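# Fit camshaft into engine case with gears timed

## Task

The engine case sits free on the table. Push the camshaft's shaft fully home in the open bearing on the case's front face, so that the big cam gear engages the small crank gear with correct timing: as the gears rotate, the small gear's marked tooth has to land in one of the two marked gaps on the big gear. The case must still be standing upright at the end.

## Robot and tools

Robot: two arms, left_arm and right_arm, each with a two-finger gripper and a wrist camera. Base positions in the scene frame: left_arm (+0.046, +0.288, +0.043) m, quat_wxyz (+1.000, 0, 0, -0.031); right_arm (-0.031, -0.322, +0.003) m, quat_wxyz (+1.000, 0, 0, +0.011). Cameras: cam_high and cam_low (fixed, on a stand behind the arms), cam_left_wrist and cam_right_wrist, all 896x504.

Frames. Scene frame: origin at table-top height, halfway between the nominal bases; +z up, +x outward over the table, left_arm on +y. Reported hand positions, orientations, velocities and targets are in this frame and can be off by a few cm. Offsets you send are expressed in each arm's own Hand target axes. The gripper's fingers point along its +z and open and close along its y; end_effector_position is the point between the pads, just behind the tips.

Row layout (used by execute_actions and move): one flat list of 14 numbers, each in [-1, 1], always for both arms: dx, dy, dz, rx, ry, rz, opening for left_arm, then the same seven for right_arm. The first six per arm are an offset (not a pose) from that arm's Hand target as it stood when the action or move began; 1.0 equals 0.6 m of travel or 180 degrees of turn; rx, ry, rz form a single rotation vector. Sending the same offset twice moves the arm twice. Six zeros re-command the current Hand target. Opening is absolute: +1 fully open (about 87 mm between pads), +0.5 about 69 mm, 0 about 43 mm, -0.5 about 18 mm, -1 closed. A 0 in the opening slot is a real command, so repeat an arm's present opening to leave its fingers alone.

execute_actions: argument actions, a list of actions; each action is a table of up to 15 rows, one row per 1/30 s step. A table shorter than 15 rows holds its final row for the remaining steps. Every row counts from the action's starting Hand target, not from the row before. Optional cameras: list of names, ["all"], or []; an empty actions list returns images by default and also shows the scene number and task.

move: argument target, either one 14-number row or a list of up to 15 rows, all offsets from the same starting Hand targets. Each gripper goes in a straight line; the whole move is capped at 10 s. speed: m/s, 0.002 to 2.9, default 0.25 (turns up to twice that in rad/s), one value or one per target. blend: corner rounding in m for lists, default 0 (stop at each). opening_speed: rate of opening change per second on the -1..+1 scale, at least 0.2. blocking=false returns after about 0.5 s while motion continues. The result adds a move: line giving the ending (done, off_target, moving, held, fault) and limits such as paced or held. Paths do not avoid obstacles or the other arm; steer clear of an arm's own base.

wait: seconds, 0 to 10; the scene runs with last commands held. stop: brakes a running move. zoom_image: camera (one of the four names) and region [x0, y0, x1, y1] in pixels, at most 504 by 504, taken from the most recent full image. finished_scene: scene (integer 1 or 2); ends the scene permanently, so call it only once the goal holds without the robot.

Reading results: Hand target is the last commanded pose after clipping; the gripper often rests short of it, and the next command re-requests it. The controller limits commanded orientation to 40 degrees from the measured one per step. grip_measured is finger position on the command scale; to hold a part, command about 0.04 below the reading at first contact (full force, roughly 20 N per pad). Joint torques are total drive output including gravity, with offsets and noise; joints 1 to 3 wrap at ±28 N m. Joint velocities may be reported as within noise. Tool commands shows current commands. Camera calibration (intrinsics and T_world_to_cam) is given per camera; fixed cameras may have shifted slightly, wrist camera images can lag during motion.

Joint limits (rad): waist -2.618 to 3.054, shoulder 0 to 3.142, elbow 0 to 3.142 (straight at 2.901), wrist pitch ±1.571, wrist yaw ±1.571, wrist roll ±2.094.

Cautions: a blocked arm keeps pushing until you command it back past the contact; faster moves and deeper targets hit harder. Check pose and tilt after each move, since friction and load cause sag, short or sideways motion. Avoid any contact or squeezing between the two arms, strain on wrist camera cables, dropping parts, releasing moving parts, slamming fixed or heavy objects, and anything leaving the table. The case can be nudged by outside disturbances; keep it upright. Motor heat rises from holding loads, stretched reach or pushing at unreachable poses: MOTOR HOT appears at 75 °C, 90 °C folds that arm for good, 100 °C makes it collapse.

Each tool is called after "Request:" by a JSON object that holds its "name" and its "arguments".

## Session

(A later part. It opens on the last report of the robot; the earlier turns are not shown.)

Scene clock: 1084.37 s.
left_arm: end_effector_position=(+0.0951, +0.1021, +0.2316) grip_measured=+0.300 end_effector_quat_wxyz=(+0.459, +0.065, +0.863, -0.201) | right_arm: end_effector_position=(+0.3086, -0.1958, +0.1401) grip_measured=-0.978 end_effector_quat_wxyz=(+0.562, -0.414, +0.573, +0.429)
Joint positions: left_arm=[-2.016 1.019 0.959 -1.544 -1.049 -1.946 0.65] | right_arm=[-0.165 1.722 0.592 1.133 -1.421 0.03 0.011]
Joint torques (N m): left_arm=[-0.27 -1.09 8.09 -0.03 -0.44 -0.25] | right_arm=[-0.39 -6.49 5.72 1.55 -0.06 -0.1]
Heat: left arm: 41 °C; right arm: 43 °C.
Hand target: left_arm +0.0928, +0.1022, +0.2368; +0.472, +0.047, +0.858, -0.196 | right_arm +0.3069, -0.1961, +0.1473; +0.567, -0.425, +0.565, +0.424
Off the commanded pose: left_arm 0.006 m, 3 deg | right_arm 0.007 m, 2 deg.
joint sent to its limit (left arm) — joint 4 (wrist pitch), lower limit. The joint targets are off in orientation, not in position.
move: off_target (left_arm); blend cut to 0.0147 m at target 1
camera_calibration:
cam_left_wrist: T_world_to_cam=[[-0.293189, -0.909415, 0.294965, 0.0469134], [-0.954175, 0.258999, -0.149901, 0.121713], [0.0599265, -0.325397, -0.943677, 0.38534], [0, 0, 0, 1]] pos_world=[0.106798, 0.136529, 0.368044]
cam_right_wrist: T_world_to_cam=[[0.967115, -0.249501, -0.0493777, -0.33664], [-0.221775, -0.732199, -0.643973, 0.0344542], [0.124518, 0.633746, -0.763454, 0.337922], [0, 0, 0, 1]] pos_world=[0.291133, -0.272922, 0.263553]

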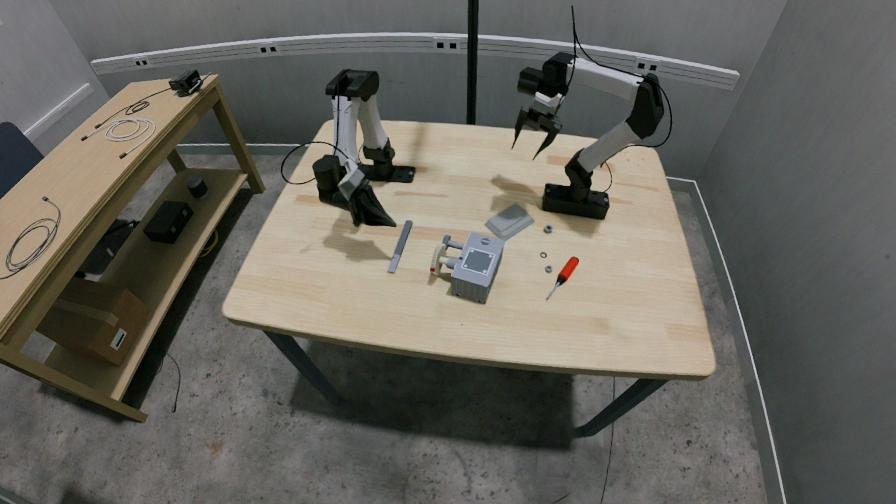

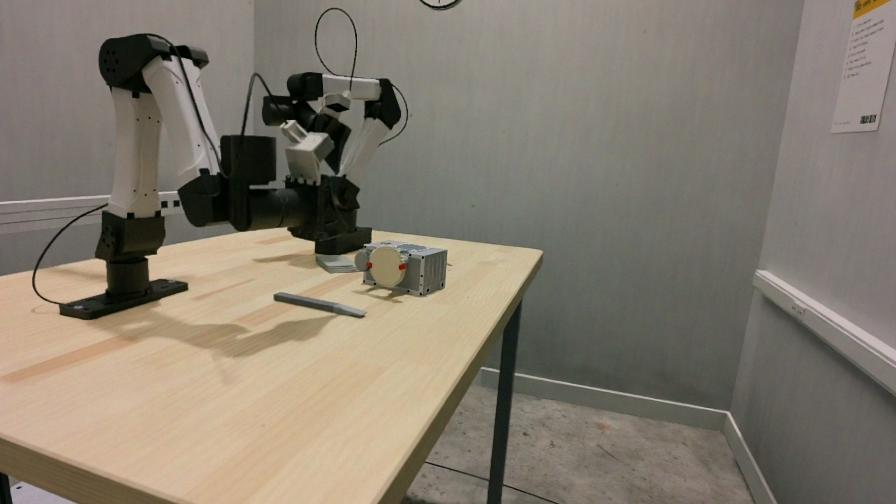

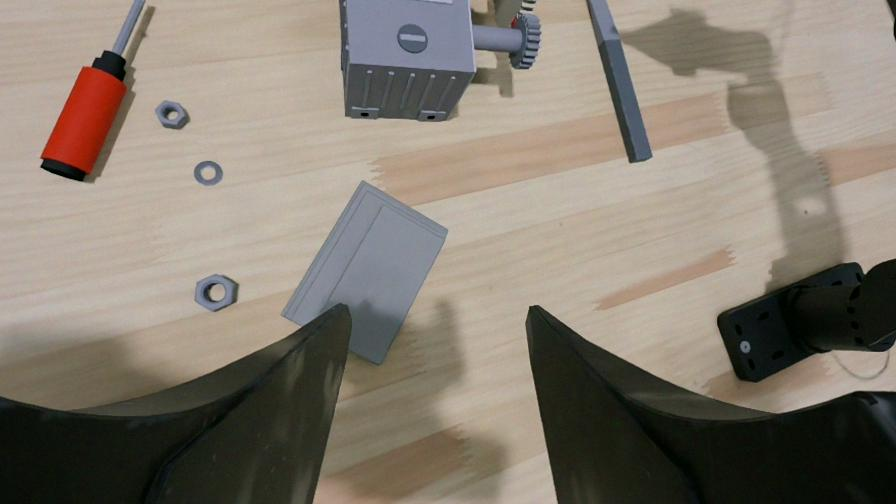

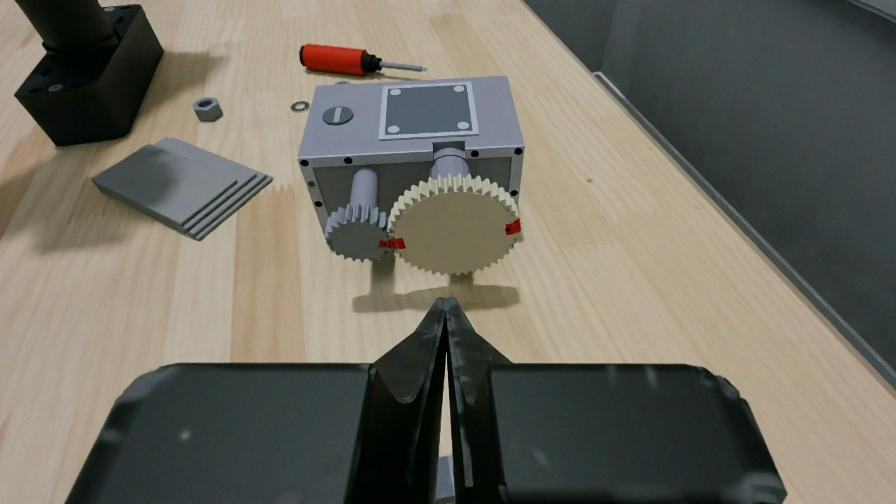

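Request:
{"name": "move", "arguments": {"target": [[0,0,0,0,0,0,0.3,-0.09,0.05,0,0.1,0.05,0.06,-1],[0,0,0,0,0,0,0.3,-0.088,0.1085,0.0917,0.4487,0.232,0.2532,-1]], "speed": 0.4, "blend": [0.03,0], "cameras": ["cam_right_wrist"]}}

Request:
{"name": "zoom_image", "arguments": {"camera": "cam_right_wrist", "region": [180, 0, 420, 200]}}

Scene clock: 1104.47 s.
left_arm: end_effector_position=(+0.0951, +0.1021, +0.2316) grip_measured=+0.300 end_effector_quat_wxyz=(+0.459, +0.065, +0.863, -0.201) | right_arm: end_effector_position=(+0.2560, -0.1271, +0.1909) grip_measured=-0.978 end_effector_quat_wxyz=(+0.281, +0.137, +0.950, -0.022)
Joint positions: left_arm=[-2.016 1.019 0.959 -1.544 -1.049 -1.946 0.65] | right_arm=[0.713 1.623 1.584 -1.176 0.457 0.937 0.011]
Joint velocities: left_arm=[within noise] | right_arm=[-0.002 0.002 -0.002 0.022 0.037 -0.154 -0.014]
Joint torques (N m): left_arm=[-0.24 -1.21 8.16 -0.03 -0.43 -0.24] | right_arm=[0.24 -4.66 9.99 1.08 0.5 0.13]
Heat: left arm: 41 °C; right arm: 43 °C.
Hand target: left_arm +0.0928, +0.1022, +0.2368; +0.472, +0.047, +0.858, -0.196 | right_arm +0.2595, -0.1250, +0.2000; +0.292, +0.142, +0.946, -0.019
Off the commanded pose: left_arm 0.006 m, 3 deg | right_arm 0.010 m, 2 deg.
joint sent to its limit (left arm) — joint 4 (wrist pitch), lower limit. The joint targets are off in orientation, not in position.
move: off_target (left_arm)
camera_calibration:
cam_right_wrist: T_world_to_cam=[[-0.268732, -0.959677, -0.0824823, -0.0337532], [-0.926036, 0.233848, 0.296265, 0.229391], [-0.265031, 0.155997, -0.951538, 0.414554], [0, 0, 0, 1]] pos_world=[0.313224, -0.150704, 0.323719]
Images, in order (width x height): cam_right_wrist 896x504.

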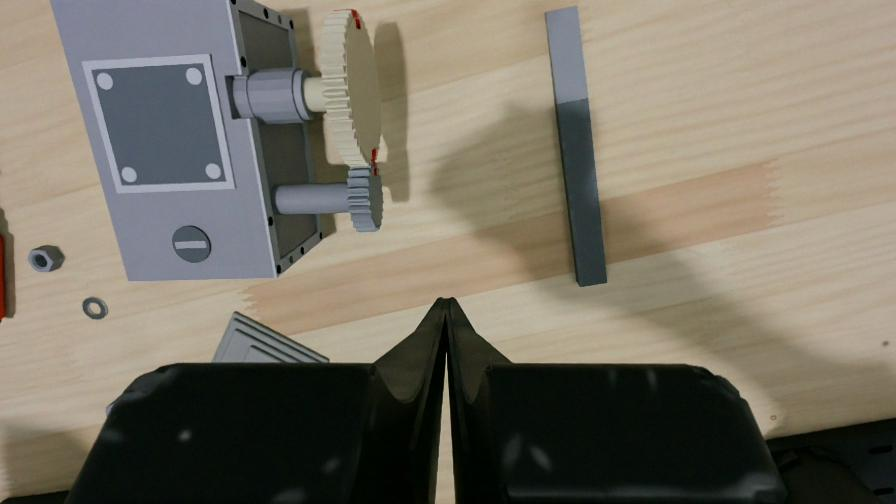

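Scaled by 2.100 from the camera's 896x504 image, which has a finer 1280x720 frame.

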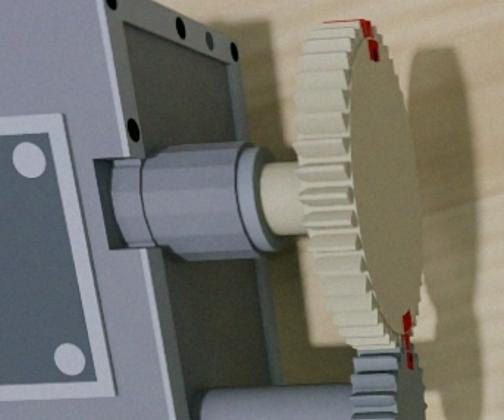

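Collar flush, gears coplanar, marks matched.

Request:
{"name": "finished_scene", "arguments": {"scene": 2}}

The scene is finished: the task was done.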